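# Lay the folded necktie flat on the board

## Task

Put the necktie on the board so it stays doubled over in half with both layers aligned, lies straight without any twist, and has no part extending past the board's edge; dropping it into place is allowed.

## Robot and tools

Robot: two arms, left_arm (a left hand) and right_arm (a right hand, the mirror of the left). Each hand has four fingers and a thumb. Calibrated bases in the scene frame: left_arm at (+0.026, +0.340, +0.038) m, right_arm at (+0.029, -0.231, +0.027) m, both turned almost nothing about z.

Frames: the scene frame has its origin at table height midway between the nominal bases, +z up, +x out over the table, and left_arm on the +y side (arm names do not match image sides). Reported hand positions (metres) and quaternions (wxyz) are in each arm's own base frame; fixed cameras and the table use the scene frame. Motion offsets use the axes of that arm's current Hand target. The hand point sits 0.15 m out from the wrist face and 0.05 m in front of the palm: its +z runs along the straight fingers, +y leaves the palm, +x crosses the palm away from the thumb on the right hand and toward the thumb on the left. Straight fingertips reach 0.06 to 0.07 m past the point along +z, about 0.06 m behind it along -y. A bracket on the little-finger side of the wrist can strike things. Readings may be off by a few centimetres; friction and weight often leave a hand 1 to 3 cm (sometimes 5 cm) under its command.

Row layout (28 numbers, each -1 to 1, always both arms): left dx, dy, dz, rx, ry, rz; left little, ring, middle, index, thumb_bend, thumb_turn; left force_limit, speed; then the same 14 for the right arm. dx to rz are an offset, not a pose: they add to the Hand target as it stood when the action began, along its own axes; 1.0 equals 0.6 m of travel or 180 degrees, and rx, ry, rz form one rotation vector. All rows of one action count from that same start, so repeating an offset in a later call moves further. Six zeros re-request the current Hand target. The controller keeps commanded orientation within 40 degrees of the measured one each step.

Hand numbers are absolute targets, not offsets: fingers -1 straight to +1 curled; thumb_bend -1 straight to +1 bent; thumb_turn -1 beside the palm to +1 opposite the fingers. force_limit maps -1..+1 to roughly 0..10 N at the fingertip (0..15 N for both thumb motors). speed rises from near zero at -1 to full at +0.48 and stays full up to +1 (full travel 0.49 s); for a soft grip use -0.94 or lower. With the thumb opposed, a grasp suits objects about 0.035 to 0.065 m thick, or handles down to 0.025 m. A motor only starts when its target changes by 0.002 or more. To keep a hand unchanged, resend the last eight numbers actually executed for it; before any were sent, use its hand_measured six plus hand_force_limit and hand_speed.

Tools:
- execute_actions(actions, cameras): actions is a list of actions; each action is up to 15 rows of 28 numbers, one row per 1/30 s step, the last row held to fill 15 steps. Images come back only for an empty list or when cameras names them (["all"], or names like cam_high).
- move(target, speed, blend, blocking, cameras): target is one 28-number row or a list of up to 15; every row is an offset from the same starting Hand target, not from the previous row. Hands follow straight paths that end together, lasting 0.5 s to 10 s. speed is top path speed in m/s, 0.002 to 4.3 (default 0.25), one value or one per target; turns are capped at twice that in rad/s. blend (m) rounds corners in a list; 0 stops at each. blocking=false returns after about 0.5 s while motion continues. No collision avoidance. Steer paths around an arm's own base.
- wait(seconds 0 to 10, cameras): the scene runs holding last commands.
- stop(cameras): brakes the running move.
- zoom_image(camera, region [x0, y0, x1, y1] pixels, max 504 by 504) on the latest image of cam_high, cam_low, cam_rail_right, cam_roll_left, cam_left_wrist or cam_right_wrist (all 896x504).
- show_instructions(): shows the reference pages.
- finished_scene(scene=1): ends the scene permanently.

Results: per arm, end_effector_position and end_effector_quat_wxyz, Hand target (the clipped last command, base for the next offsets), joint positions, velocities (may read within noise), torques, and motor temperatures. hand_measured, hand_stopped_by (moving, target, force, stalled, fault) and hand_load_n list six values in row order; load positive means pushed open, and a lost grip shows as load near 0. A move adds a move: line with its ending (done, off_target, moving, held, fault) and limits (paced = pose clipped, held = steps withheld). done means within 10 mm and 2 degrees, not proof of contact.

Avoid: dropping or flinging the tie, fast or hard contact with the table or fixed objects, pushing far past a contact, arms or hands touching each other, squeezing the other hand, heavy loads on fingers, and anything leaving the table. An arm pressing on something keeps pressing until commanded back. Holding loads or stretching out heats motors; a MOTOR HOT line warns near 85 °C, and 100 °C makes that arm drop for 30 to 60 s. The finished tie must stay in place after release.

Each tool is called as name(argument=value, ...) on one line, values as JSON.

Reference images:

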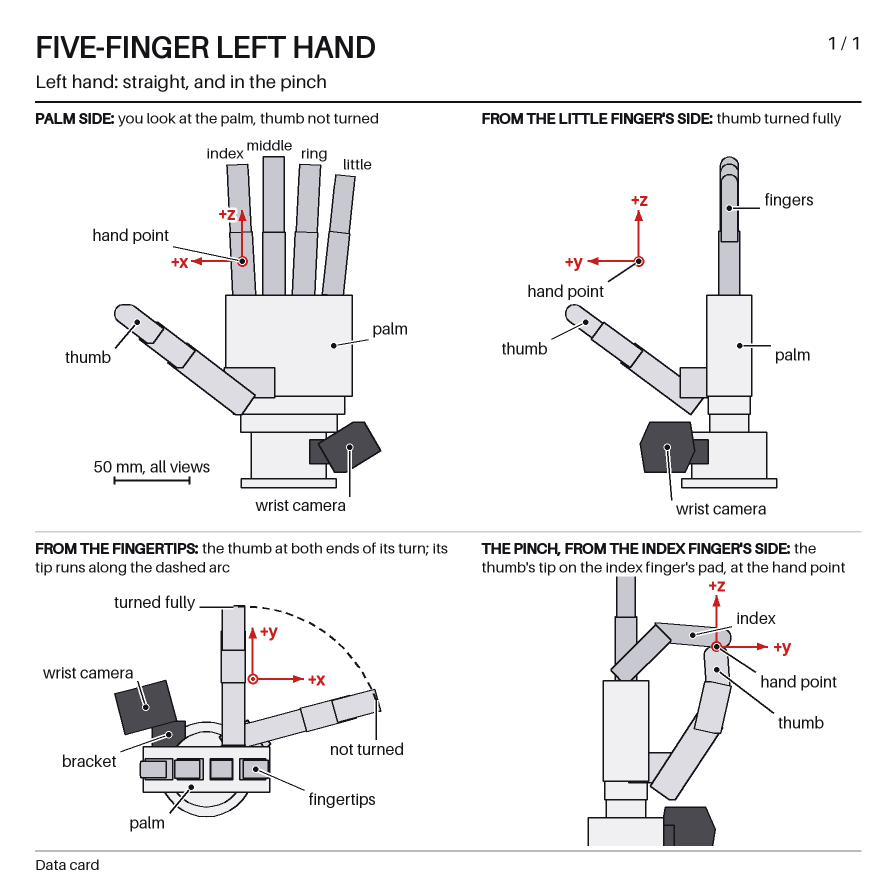

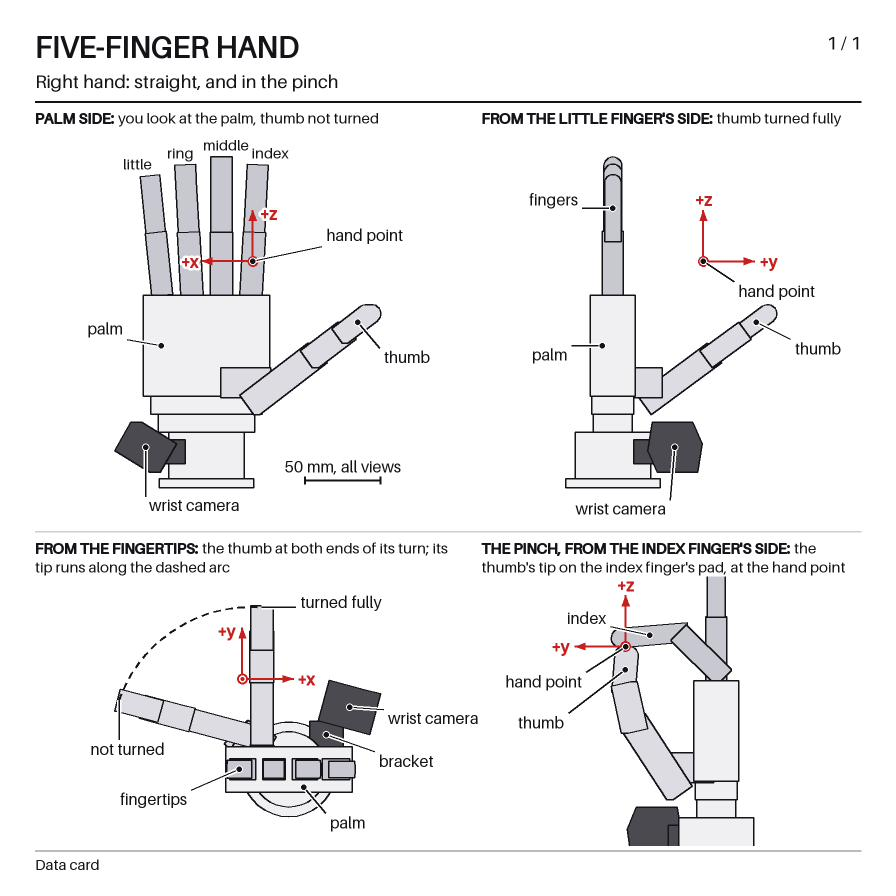

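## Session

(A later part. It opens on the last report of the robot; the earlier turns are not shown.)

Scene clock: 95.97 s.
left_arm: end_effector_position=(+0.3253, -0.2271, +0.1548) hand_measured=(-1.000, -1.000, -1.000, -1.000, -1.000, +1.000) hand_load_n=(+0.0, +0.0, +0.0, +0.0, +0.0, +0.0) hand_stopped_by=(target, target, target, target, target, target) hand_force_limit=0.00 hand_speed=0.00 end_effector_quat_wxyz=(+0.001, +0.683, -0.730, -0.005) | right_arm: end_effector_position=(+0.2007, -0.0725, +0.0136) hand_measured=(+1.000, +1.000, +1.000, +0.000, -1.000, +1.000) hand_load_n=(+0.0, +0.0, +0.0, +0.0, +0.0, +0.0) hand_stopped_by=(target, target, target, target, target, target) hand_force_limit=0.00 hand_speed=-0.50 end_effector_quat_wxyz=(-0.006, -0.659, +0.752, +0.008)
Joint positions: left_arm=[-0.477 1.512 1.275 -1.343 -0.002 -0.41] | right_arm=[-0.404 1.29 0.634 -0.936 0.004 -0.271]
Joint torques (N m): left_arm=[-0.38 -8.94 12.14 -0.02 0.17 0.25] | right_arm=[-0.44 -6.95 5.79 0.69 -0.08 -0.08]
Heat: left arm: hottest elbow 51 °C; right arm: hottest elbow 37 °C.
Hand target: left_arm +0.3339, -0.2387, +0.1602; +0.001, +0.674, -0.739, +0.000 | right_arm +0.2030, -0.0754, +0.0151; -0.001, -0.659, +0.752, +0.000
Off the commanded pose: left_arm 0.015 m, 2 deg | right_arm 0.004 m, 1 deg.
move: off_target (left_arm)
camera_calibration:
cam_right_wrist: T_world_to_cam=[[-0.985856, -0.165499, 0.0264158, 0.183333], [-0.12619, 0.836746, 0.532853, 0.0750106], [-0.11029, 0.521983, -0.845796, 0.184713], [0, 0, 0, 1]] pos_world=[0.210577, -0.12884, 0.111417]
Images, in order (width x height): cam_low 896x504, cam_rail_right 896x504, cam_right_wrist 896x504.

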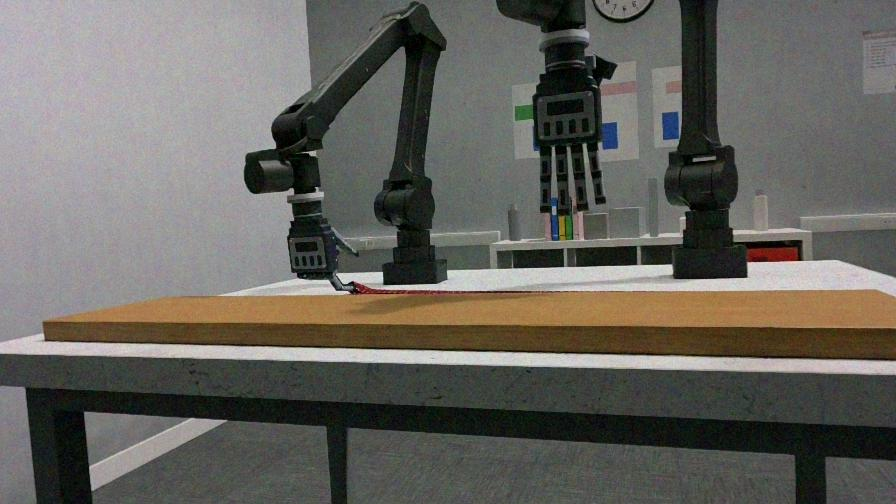

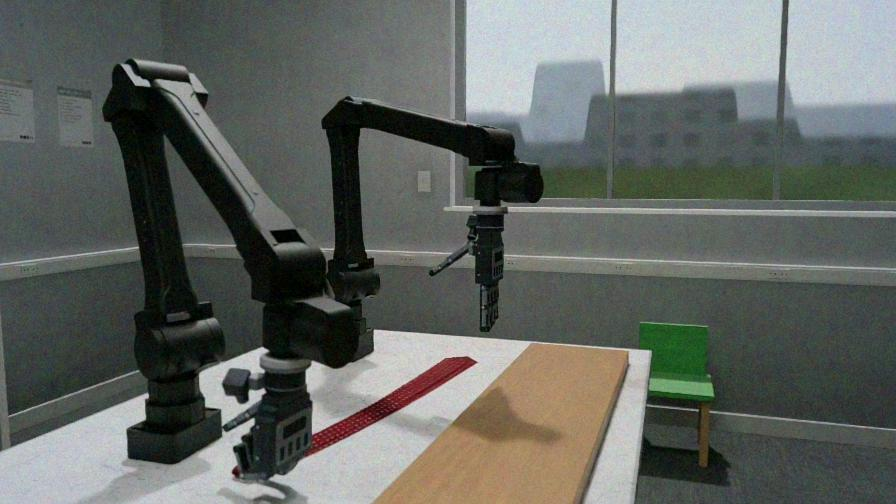

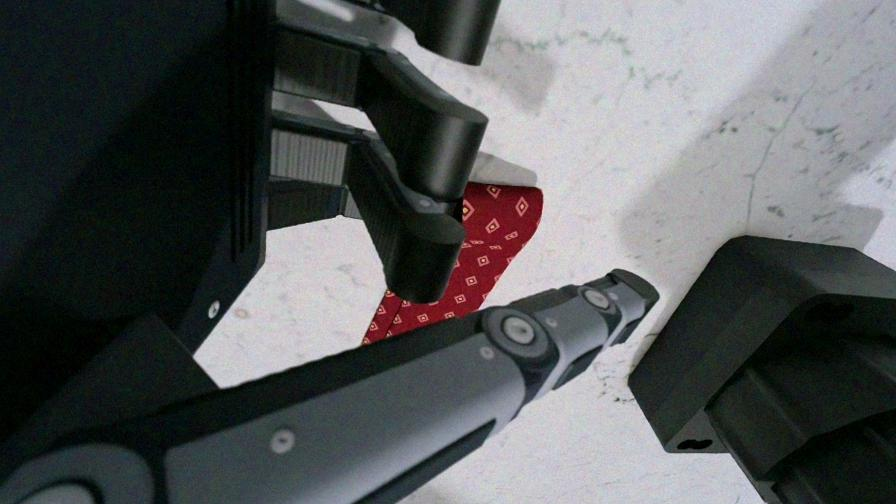

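move(target=[0,0,0,0,0,0,-1,-1,-1,-1,-1,1,0,0, 0,0.035,0.003,0,0,0,1,1,1,0.0,-1,1,0,-0.5], speed=0.04, cameras=["cam_low","cam_high","cam_right_wrist"])

zoom_image(camera="cam_low", region=[320, 255, 390, 305])

zoom_image(camera="cam_high", region=[330, 130, 450, 230])

Scene clock: 99.80 s.
left_arm: end_effector_position=(+0.3253, -0.2271, +0.1548) hand_measured=(-1.000, -1.000, -1.000, -1.000, -1.000, +1.000) hand_load_n=(+0.0, +0.0, +0.0, +0.0, +0.0, +0.0) hand_stopped_by=(target, target, target, target, target, target) hand_force_limit=0.00 hand_speed=0.00 end_effector_quat_wxyz=(+0.001, +0.683, -0.730, -0.005) | right_arm: end_effector_position=(+0.1812, -0.0704, +0.0118) hand_measured=(+1.000, +1.000, +1.000, +0.000, -1.000, +1.000) hand_load_n=(+0.0, +0.0, +0.0, +0.0, +0.0, +0.0) hand_stopped_by=(target, target, target, target, target, target) hand_force_limit=0.00 hand_speed=-0.50 end_effector_quat_wxyz=(-0.005, -0.659, +0.753, +0.006)
Joint positions: left_arm=[-0.477 1.512 1.275 -1.343 -0.002 -0.41] | right_arm=[-0.426 1.234 0.583 -0.935 0.004 -0.293]
Joint torques (N m): left_arm=[-0.38 -8.94 12.14 -0.02 0.17 0.25] | right_arm=[-0.79 -5.83 5.79 0.28 -0.12 -0.12]
Heat: left arm: hottest elbow 51 °C; right arm: hottest elbow 37 °C.
Hand target: left_arm +0.3339, -0.2387, +0.1602; +0.001, +0.674, -0.739, +0.000 | right_arm +0.1823, -0.0728, +0.0132; +0.000, -0.659, +0.752, +0.000
Off the commanded pose: left_arm 0.015 m, 2 deg | right_arm 0.003 m, 1 deg.
move: off_target (left_arm)
camera_calibration:
cam_right_wrist: T_world_to_cam=[[-0.985989, -0.165419, 0.0215012, 0.164531], [-0.128982, 0.837766, 0.530577, 0.0723729], [-0.105781, 0.52037, -0.847364, 0.178971], [0, 0, 0, 1]] pos_world=[0.190492, -0.126546, 0.109716]
Images, in order (width x height): cam_high 896x504, cam_low 896x504, cam_right_wrist 896x504.

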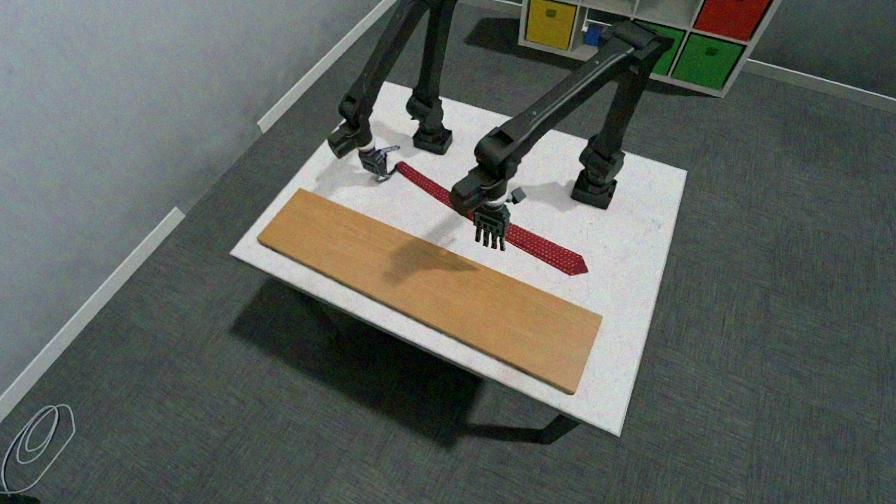

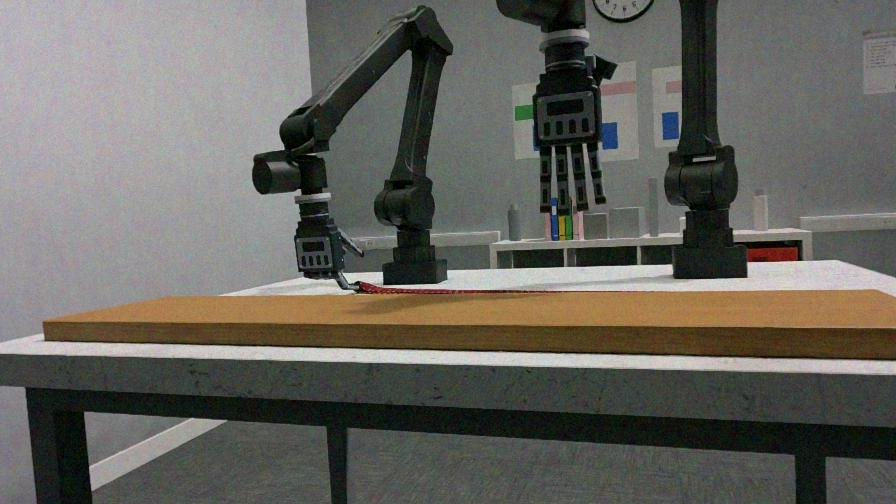

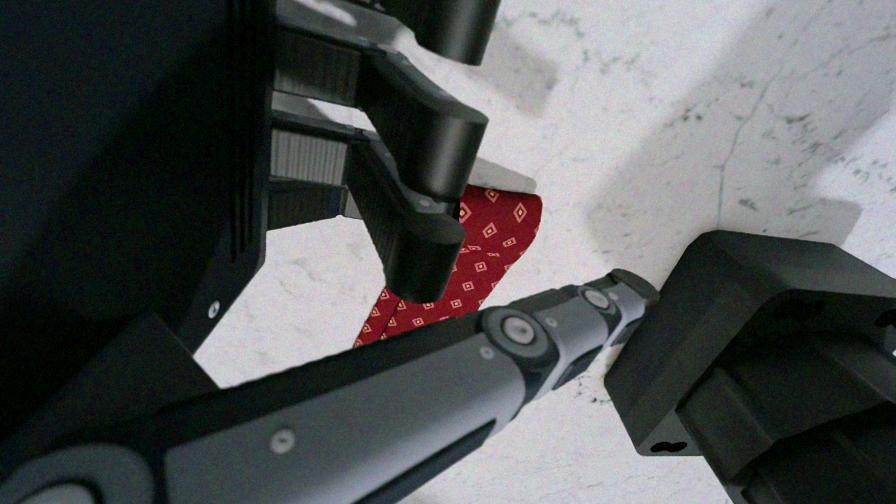

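Scaled by 7.200 from the camera's 896x504 image, which has a finer 1280x720 frame.

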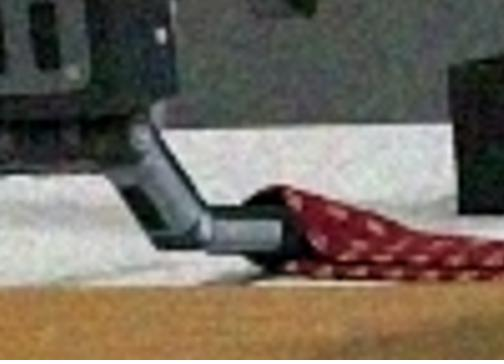

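Scaled by 4.200 from the camera's 896x504 image, which has a finer 1280x720 frame.

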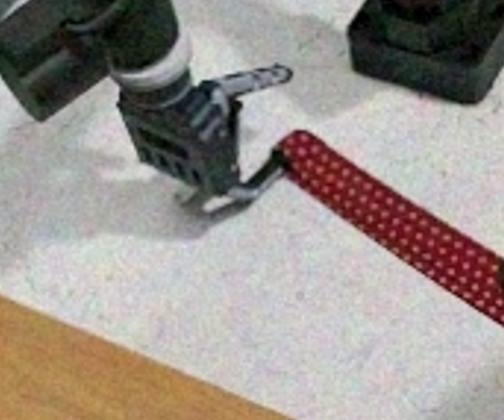

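move(target=[[0,0,0,0,0,0,-1,-1,-1,-1,-1,1,0,0, 0,-0.05,0,0,0,0,1,1,1,0.0,-1,1,0,-0.5],[0,0,0,0,0,0,-1,-1,-1,-1,-1,1,0,0, 0,-0.05,-0.2,0,0,0,1,1,1,0.0,-1,1,0,-0.5]], speed=0.12, cameras=["cam_high","cam_right_wrist","cam_rail_right"])

Scene clock: 107.00 s.
left_arm: end_effector_position=(+0.3253, -0.2271, +0.1548) hand_measured=(-1.000, -1.000, -1.000, -1.000, -1.000, +1.000) hand_load_n=(+0.0, -0.5, +0.0, +0.0, +0.0, +0.0) hand_stopped_by=(target, target, target, target, target, target) hand_force_limit=0.00 hand_speed=0.00 end_effector_quat_wxyz=(+0.001, +0.683, -0.730, -0.005) | right_arm: end_effector_position=(+0.1956, -0.0727, +0.1166) hand_measured=(+1.000, +1.000, +1.000, +0.000, -1.000, +1.000) hand_load_n=(+0.0, +0.0, +0.0, +0.0, +0.0, +0.0) hand_stopped_by=(target, target, target, target, target, target) hand_force_limit=0.00 hand_speed=-0.50 end_effector_quat_wxyz=(-0.012, -0.660, +0.751, +0.021)
Joint positions: left_arm=[-0.477 1.512 1.275 -1.343 -0.002 -0.41] | right_arm=[-0.412 1.14 0.816 -1.294 0.004 -0.283]
Joint torques (N m): left_arm=[-0.38 -8.94 12.14 -0.02 0.17 0.25] | right_arm=[0.44 -5.71 10.69 -0.2 -0.1 0.15]
Heat: left arm: hottest elbow 52 °C; right arm: hottest elbow 37 °C.
Hand target: left_arm +0.3339, -0.2387, +0.1602; +0.001, +0.674, -0.739, +0.000 | right_arm +0.2120, -0.0766, +0.1332; +0.000, -0.660, +0.752, +0.000
Off the commanded pose: left_arm 0.015 m, 2 deg | right_arm 0.024 m, 3 deg.
move: off_target (left_arm, right_arm)
camera_calibration:
cam_right_wrist: T_world_to_cam=[[-0.984203, -0.170363, 0.0481837, 0.172265], [-0.116957, 0.829941, 0.545453, 0.0158415], [-0.132915, 0.531201, -0.836755, 0.275425], [0, 0, 0, 1]] pos_world=[0.208004, -0.130106, 0.213522]
Images, in order (width x height): cam_high 896x504, cam_rail_right 896x504, cam_right_wrist 896x504.

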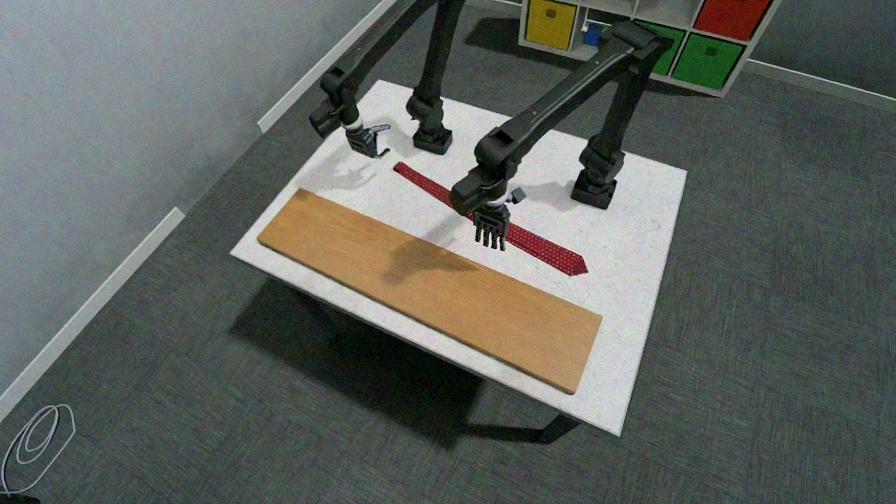

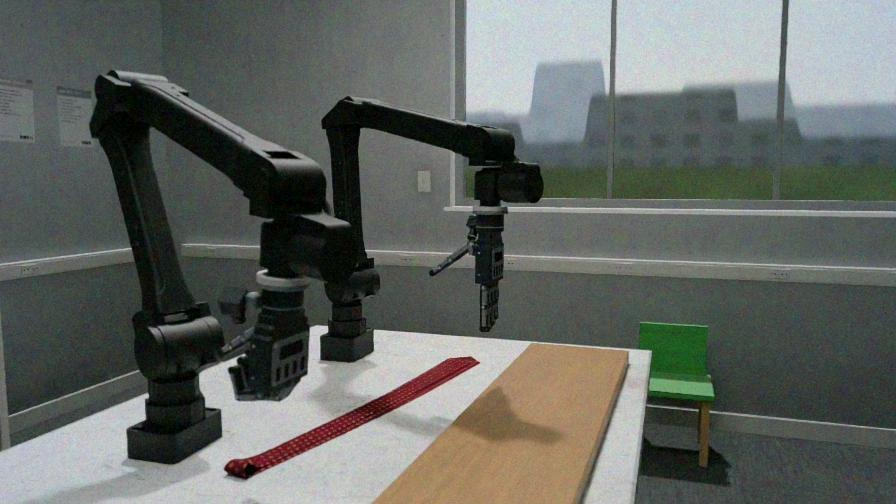

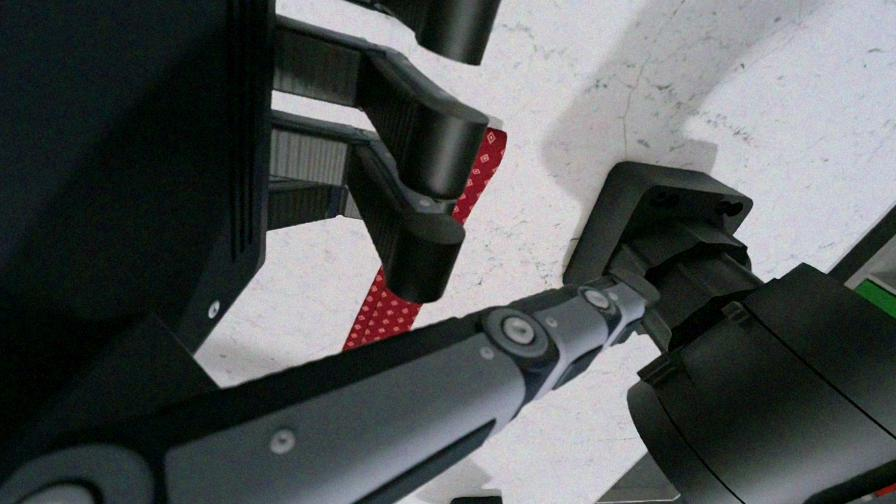

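zoom_image(camera="cam_rail_right", region=[210, 420, 310, 500])

zoom_image(camera="cam_right_wrist", region=[400, 80, 600, 240])

Scaled by 5.040 from the camera's 896x504 image, which has a finer 1280x720 frame.

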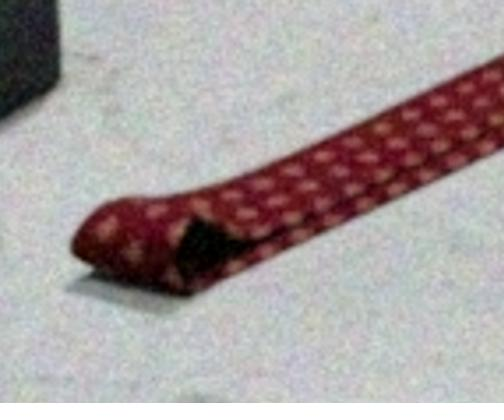

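Scaled by 2.520 from the camera's 896x504 image, which has a finer 1280x720 frame.

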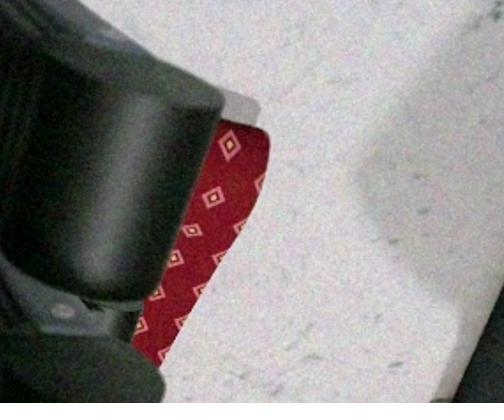

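move(target=[0,0,0,0,0,0,-1,-1,-1,-1,-1,1,0,0, -0.0892,0.1747,0.005,-0.139,0,0,-1,-1,-1,-1,-1,-1,0,0], speed=0.12, cameras=["cam_high","cam_low","cam_right_wrist","cam_rail_right"])

Scene clock: 110.60 s.
left_arm: end_effector_position=(+0.3253, -0.2271, +0.1548) hand_measured=(-1.000, -1.000, -1.000, -1.000, -1.000, +1.000) hand_load_n=(+0.0, +0.0, +0.0, +0.5, +0.0, +0.0) hand_stopped_by=(target, target, target, target, target, target) hand_force_limit=0.00 hand_speed=0.00 end_effector_quat_wxyz=(+0.001, +0.683, -0.730, -0.005) | right_arm: end_effector_position=(+0.1172, -0.0125, +0.1288) hand_measured=(-1.000, -1.000, -1.000, -1.000, -1.000, -1.000) hand_load_n=(+0.5, +0.0, +0.0, +0.0, +0.0, +0.0) hand_stopped_by=(target, target, target, target, target, target) hand_force_limit=0.00 hand_speed=0.00 end_effector_quat_wxyz=(-0.138, -0.646, +0.735, +0.156)
Joint positions: left_arm=[-0.477 1.512 1.275 -1.343 -0.002 -0.41] | right_arm=[-0.237 1.164 0.744 -1.567 0.045 -0.1]
Joint torques (N m): left_arm=[-0.38 -9 12.12 -0.03 0.17 0.25] | right_arm=[0.21 -2.96 6.26 -0.94 -0.06 0.05]
Heat: left arm: hottest elbow 53 °C; right arm: hottest elbow 37 °C.
Hand target: left_arm +0.3339, -0.2387, +0.1602; +0.001, +0.674, -0.739, +0.000 | right_arm +0.1151, -0.0099, +0.1303; -0.143, -0.644, +0.734, +0.163
Off the commanded pose: left_arm 0.015 m, 2 deg | right_arm 0.004 m, 1 deg.
move: off_target (left_arm)
camera_calibration:
cam_right_wrist: T_world_to_cam=[[-0.900783, -0.18103, 0.394739, 0.0503226], [0.0920739, 0.808692, 0.580981, -0.0792773], [-0.424397, 0.559683, -0.711788, 0.261618], [0, 0, 0, 1]] pos_world=[0.163659, -0.0732024, 0.212411]
Images, in order (width x height): cam_high 896x504, cam_low 896x504, cam_rail_right 896x504, cam_right_wrist 896x504.

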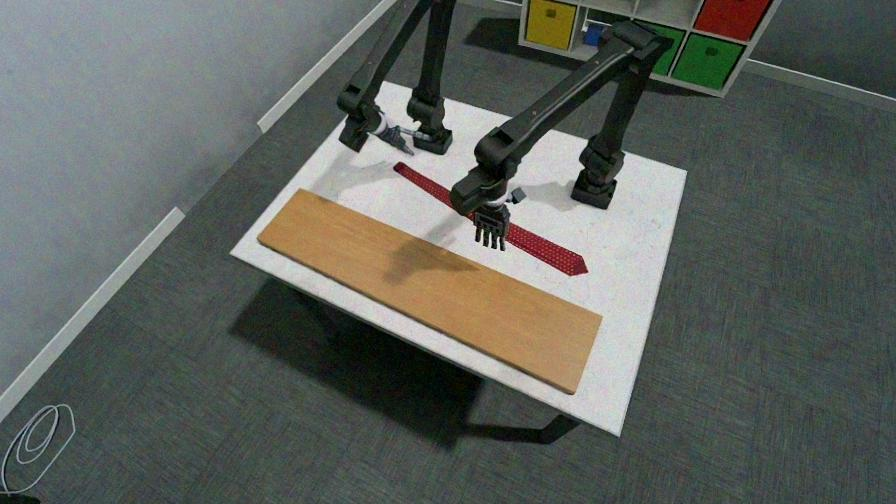

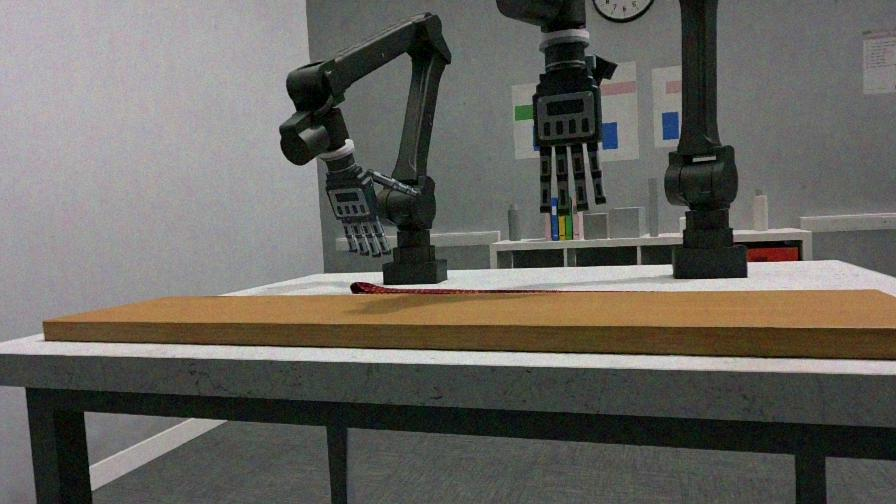

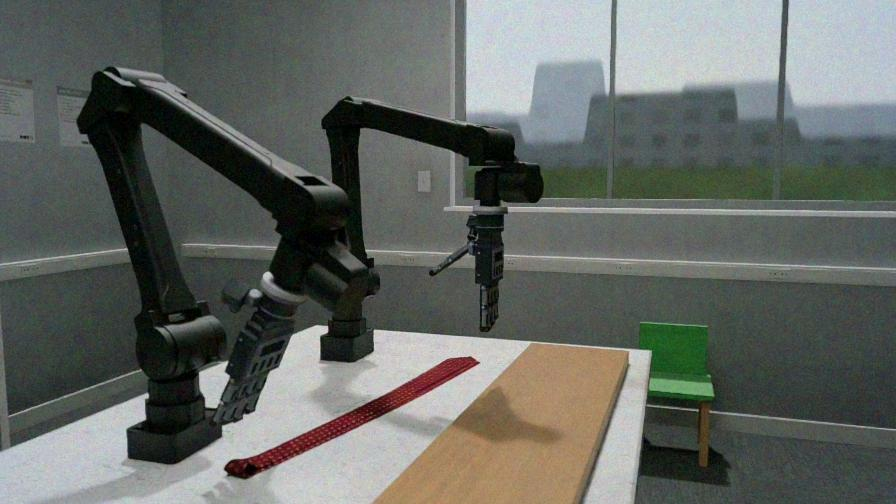

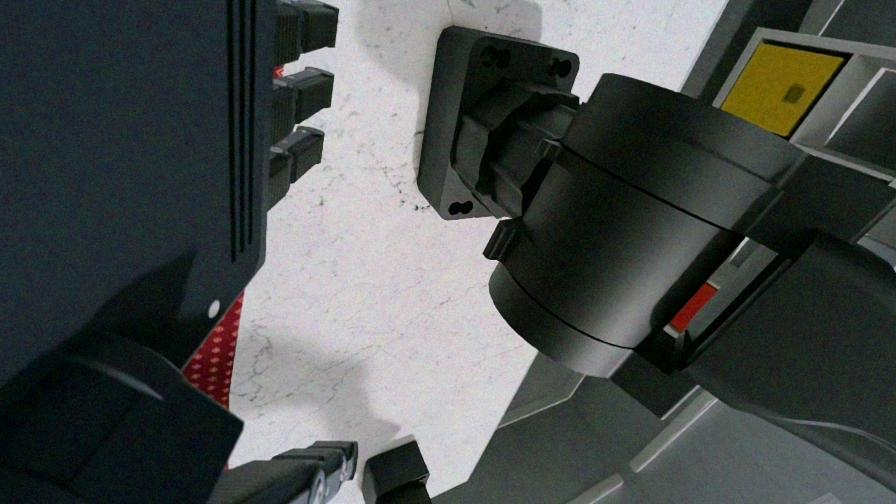

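move(target=[0,0,0,0,0,0,-1,-1,-1,-1,-1,1,0,0, 0,-0.0352,0.0755,0,0,0,-1,-1,-1,-1,-1,-1,0,0], speed=0.08, cameras=["cam_high","cam_low","cam_rail_right"])

zoom_image(camera="cam_rail_right", region=[190, 380, 310, 490])

zoom_image(camera="cam_low", region=[320, 220, 430, 300])

Scene clock: 112.83 s.
left_arm: end_effector_position=(+0.3253, -0.2271, +0.1548) hand_measured=(-1.000, -1.000, -1.000, -1.000, -1.000, +1.000) hand_load_n=(+0.0, +0.0, +0.0, +0.0, +0.0, +0.0) hand_stopped_by=(target, target, target, target, target, target) hand_force_limit=0.00 hand_speed=0.00 end_effector_quat_wxyz=(+0.001, +0.683, -0.730, -0.005) | right_arm: end_effector_position=(+0.1131, -0.0114, +0.0824) hand_measured=(-1.000, -1.000, -1.000, -1.000, -1.000, -1.000) hand_load_n=(+0.0, -0.5, +0.0, +0.0, +0.0, +0.0) hand_stopped_by=(target, target, target, target, target, target) hand_force_limit=0.00 hand_speed=0.00 end_effector_quat_wxyz=(-0.143, -0.644, +0.733, +0.164)
Joint positions: left_arm=[-0.477 1.512 1.275 -1.343 -0.002 -0.41] | right_arm=[-0.237 1.246 0.659 -1.421 0.045 -0.099]
Joint torques (N m): left_arm=[-0.38 -8.94 12.15 -0.02 0.17 0.25] | right_arm=[0.5 -2.96 5.74 -0.05 -0.1 0.07]
Heat: left arm: hottest elbow 53 °C; right arm: hottest elbow 37 °C.
Hand target: left_arm +0.3339, -0.2387, +0.1602; +0.001, +0.674, -0.739, +0.000 | right_arm +0.1151, -0.0099, +0.0803; -0.143, -0.644, +0.734, +0.163
Off the commanded pose: left_arm 0.015 m, 2 deg | right_arm 0.003 m, 0 deg.
move: off_target (left_arm)
Images, in order (width x height): cam_high 896x504, cam_low 896x504, cam_rail_right 896x504.

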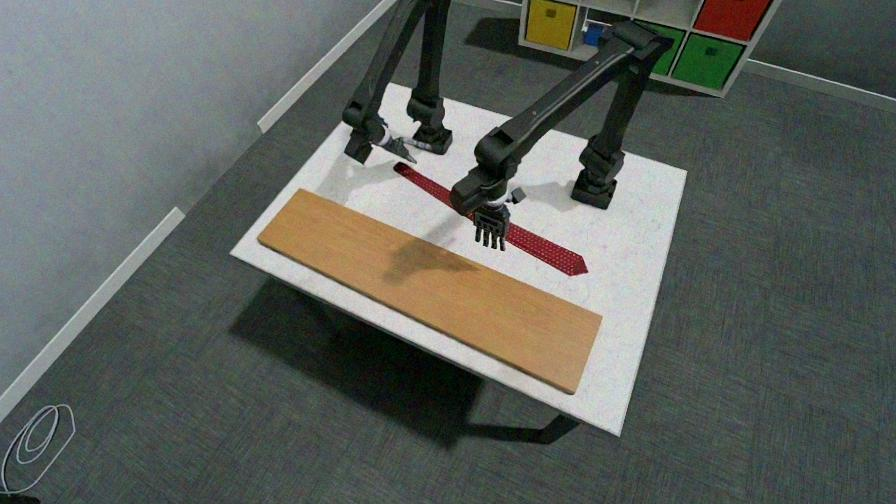

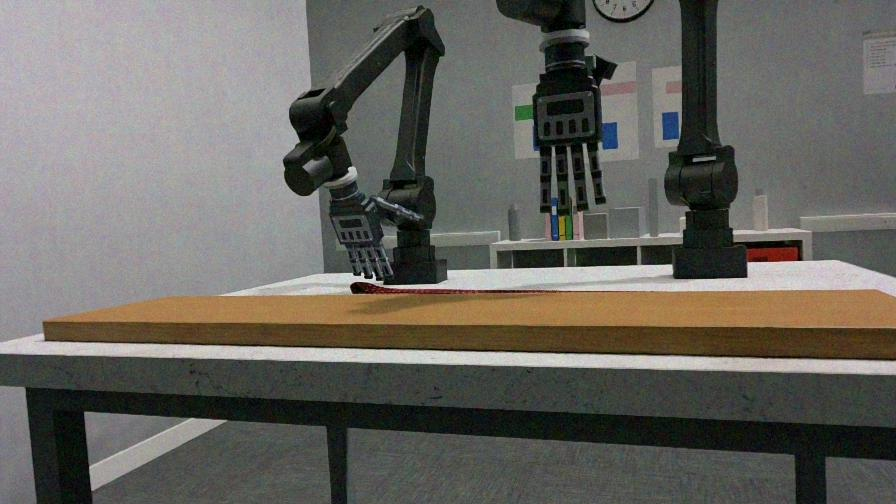

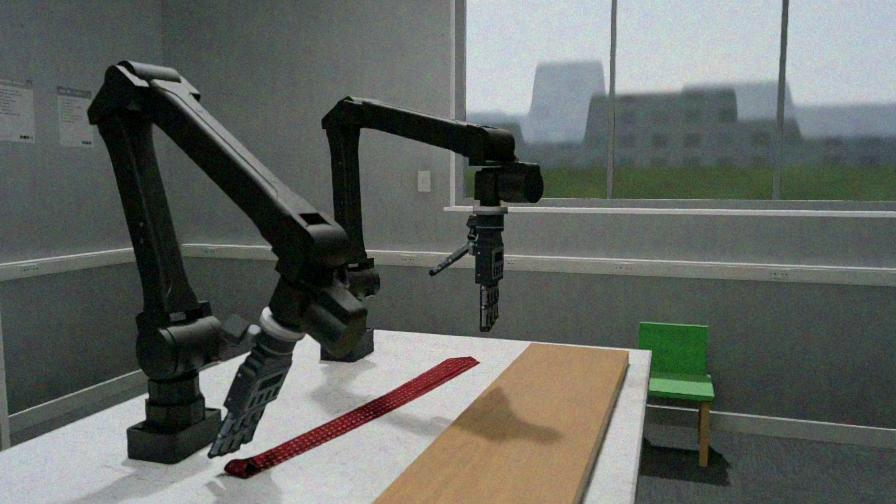

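Scaled by 4.200 from the camera's 896x504 image, which has a finer 1280x720 frame.

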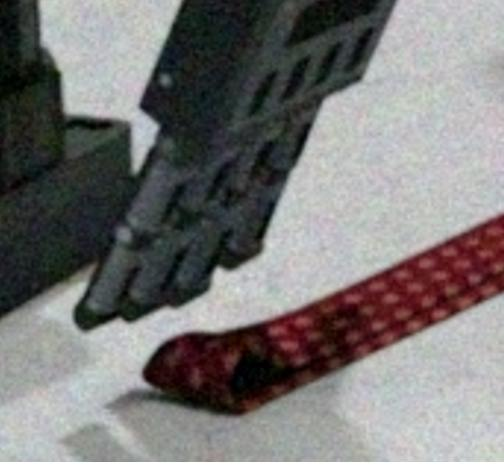

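Scaled by 4.582 from the camera's 896x504 image, which has a finer 1280x720 frame.

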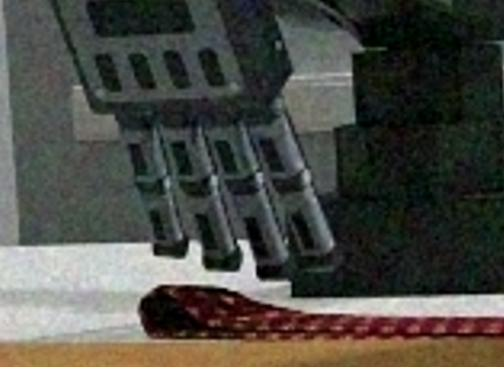

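move(target=[0,0,0,0,0,0,-1,-1,-1,-1,-1,1,0,0, 0,-0.0141,0.0302,0,0,0,-1,-1,-1,-1,-1,-1,0,0], speed=0.05, cameras=["cam_low","cam_rail_right"])

zoom_image(camera="cam_rail_right", region=[190, 380, 310, 490])

zoom_image(camera="cam_low", region=[320, 220, 430, 300])

Scene clock: 114.83 s.
left_arm: end_effector_position=(+0.3253, -0.2271, +0.1548) hand_measured=(-1.000, -1.000, -1.000, -1.000, -1.000, +1.000) hand_load_n=(+0.0, +0.0, +0.0, +0.0, +0.0, +0.0) hand_stopped_by=(target, target, target, target, target, target) hand_force_limit=0.00 hand_speed=0.00 end_effector_quat_wxyz=(+0.001, +0.683, -0.730, -0.005) | right_arm: end_effector_position=(+0.1128, -0.0114, +0.0647) hand_measured=(-1.000, -1.000, -1.000, -1.000, -1.000, -1.000) hand_load_n=(+0.0, +0.0, -1.5, +0.0, -0.5, +0.0) hand_stopped_by=(target, target, target, target, target, target) hand_force_limit=0.00 hand_speed=0.00 end_effector_quat_wxyz=(-0.144, -0.644, +0.733, +0.165)
Joint positions: left_arm=[-0.477 1.512 1.275 -1.343 -0.002 -0.41] | right_arm=[-0.237 1.285 0.633 -1.359 0.045 -0.099]
Joint torques (N m): left_arm=[-0.38 -9 12.12 -0.02 0.17 0.25] | right_arm=[1.14 -4.6 5.14 0.28 -0.06 0.09]
Heat: left arm: hottest elbow 53 °C; right arm: hottest elbow 37 °C.
Hand target: left_arm +0.3339, -0.2387, +0.1602; +0.001, +0.674, -0.739, +0.000 | right_arm +0.1151, -0.0099, +0.0602; -0.143, -0.644, +0.734, +0.163
Off the commanded pose: left_arm 0.015 m, 2 deg | right_arm 0.005 m, 0 deg.
move: off_target (left_arm)
Images, in order (width x height): cam_low 896x504, cam_rail_right 896x504.

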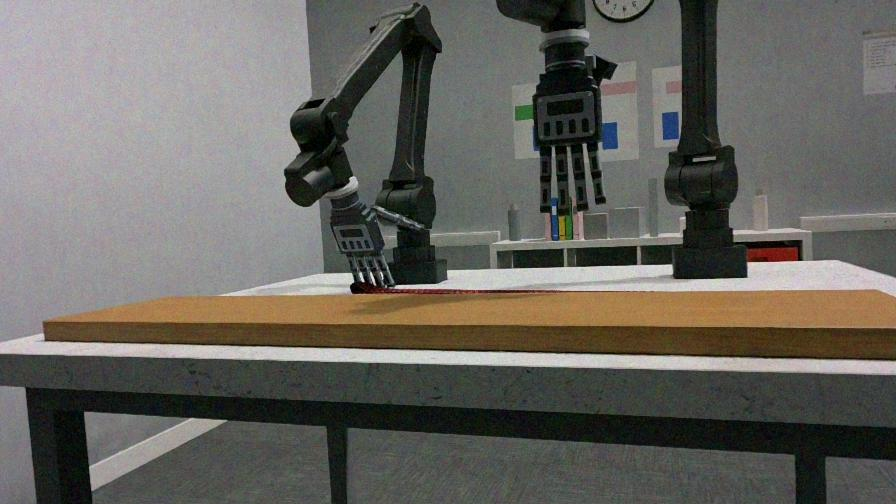

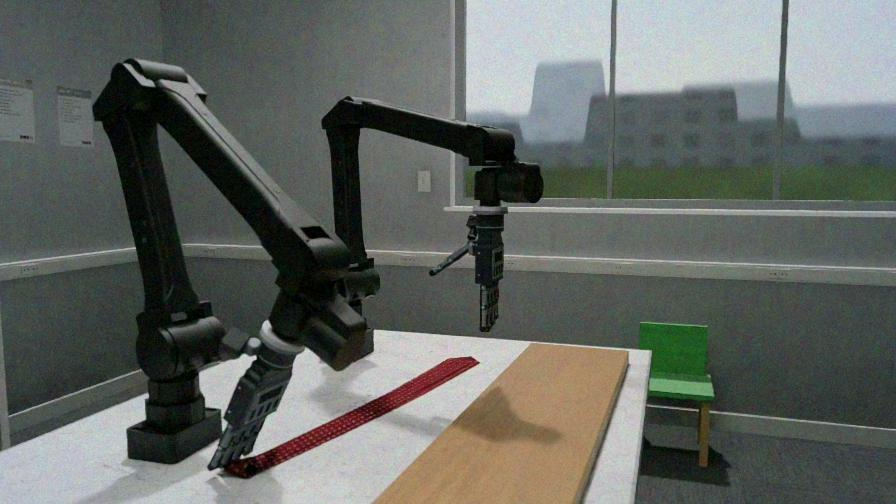

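Scaled by 4.200 from the camera's 896x504 image, which has a finer 1280x720 frame.

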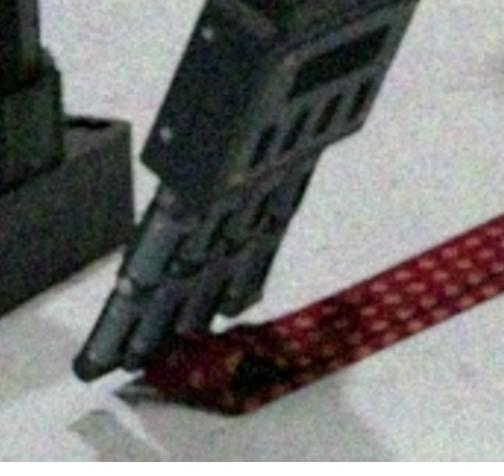

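Scaled by 4.582 from the camera's 896x504 image, which has a finer 1280x720 frame.

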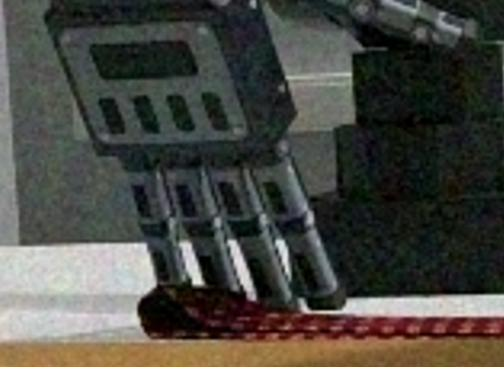

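move(target=[0,0,0,0,0,0,-1,-1,-1,-1,-1,1,0,0, -0.037,-0.252,-0.122,0,0,0,-1,-1,-1,-1,-1,-1,0,0], speed=0.06, cameras=["cam_high","cam_low","cam_rail_right","cam_right_wrist"])

Scene clock: 119.03 s.
left_arm: end_effector_position=(+0.3253, -0.2271, +0.1548) hand_measured=(-1.000, -1.000, -1.000, -1.000, -1.000, +1.000) hand_load_n=(+0.0, +0.0, +0.0, +0.0, +0.0, +0.0) hand_stopped_by=(target, target, target, target, target, target) hand_force_limit=0.00 hand_speed=0.00 end_effector_quat_wxyz=(+0.001, +0.683, -0.730, -0.005) | right_arm: end_effector_position=(+0.2528, -0.0099, +0.0667) hand_measured=(-1.000, -1.000, -0.998, -1.000, -1.000, -1.000) hand_load_n=(+0.0, +0.0, -9.5, +0.0, +0.0, +0.0) hand_stopped_by=(target, target, target, target, target, target) hand_force_limit=0.00 hand_speed=0.00 end_effector_quat_wxyz=(-0.166, -0.642, +0.725, +0.190)
Joint positions: left_arm=[-0.477 1.512 1.275 -1.343 -0.002 -0.41] | right_arm=[-0.147 1.677 1.035 -1.438 0.009 -0.023]
Joint torques (N m): left_arm=[-0.44 -8.94 12.14 -0.03 0.17 0.25] | right_arm=[0.15 -9.41 9.57 0.73 -0.27 0.15]
Heat: left arm: hottest elbow 54 °C; right arm: hottest elbow 37 °C.
Hand target: left_arm +0.3339, -0.2387, +0.1602; +0.001, +0.674, -0.739, +0.000 | right_arm +0.2844, -0.0097, +0.0625; -0.143, -0.644, +0.734, +0.163
Off the commanded pose: left_arm 0.015 m, 2 deg | right_arm 0.032 m, 4 deg.
move: off_target (left_arm, right_arm)
camera_calibration:
cam_right_wrist: T_world_to_cam=[[-0.861111, -0.192986, 0.470367, 0.182209], [0.139279, 0.800224, 0.583304, -0.0699161], [-0.488968, 0.567801, -0.662202, 0.286684], [0, 0, 0, 1]] pos_world=[0.306819, -0.0716672, 0.14492]
Images, in order (width x height): cam_high 896x504, cam_low 896x504, cam_rail_right 896x504, cam_right_wrist 896x504.

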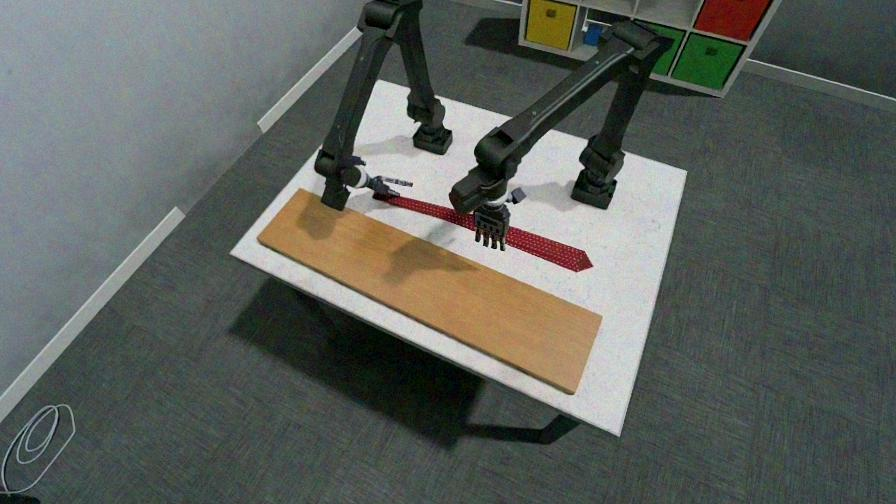

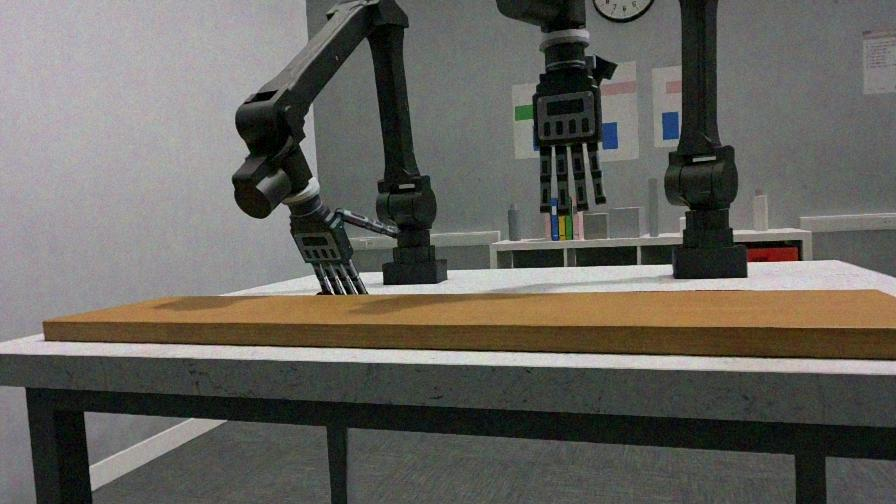

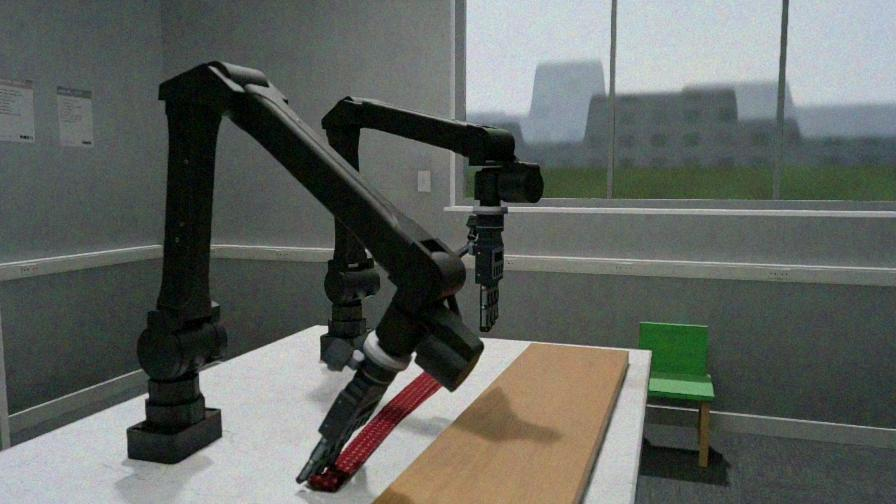

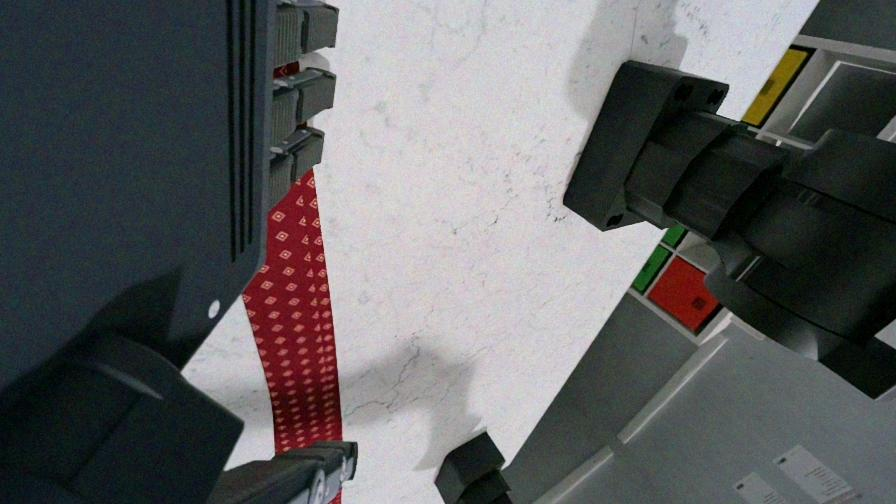

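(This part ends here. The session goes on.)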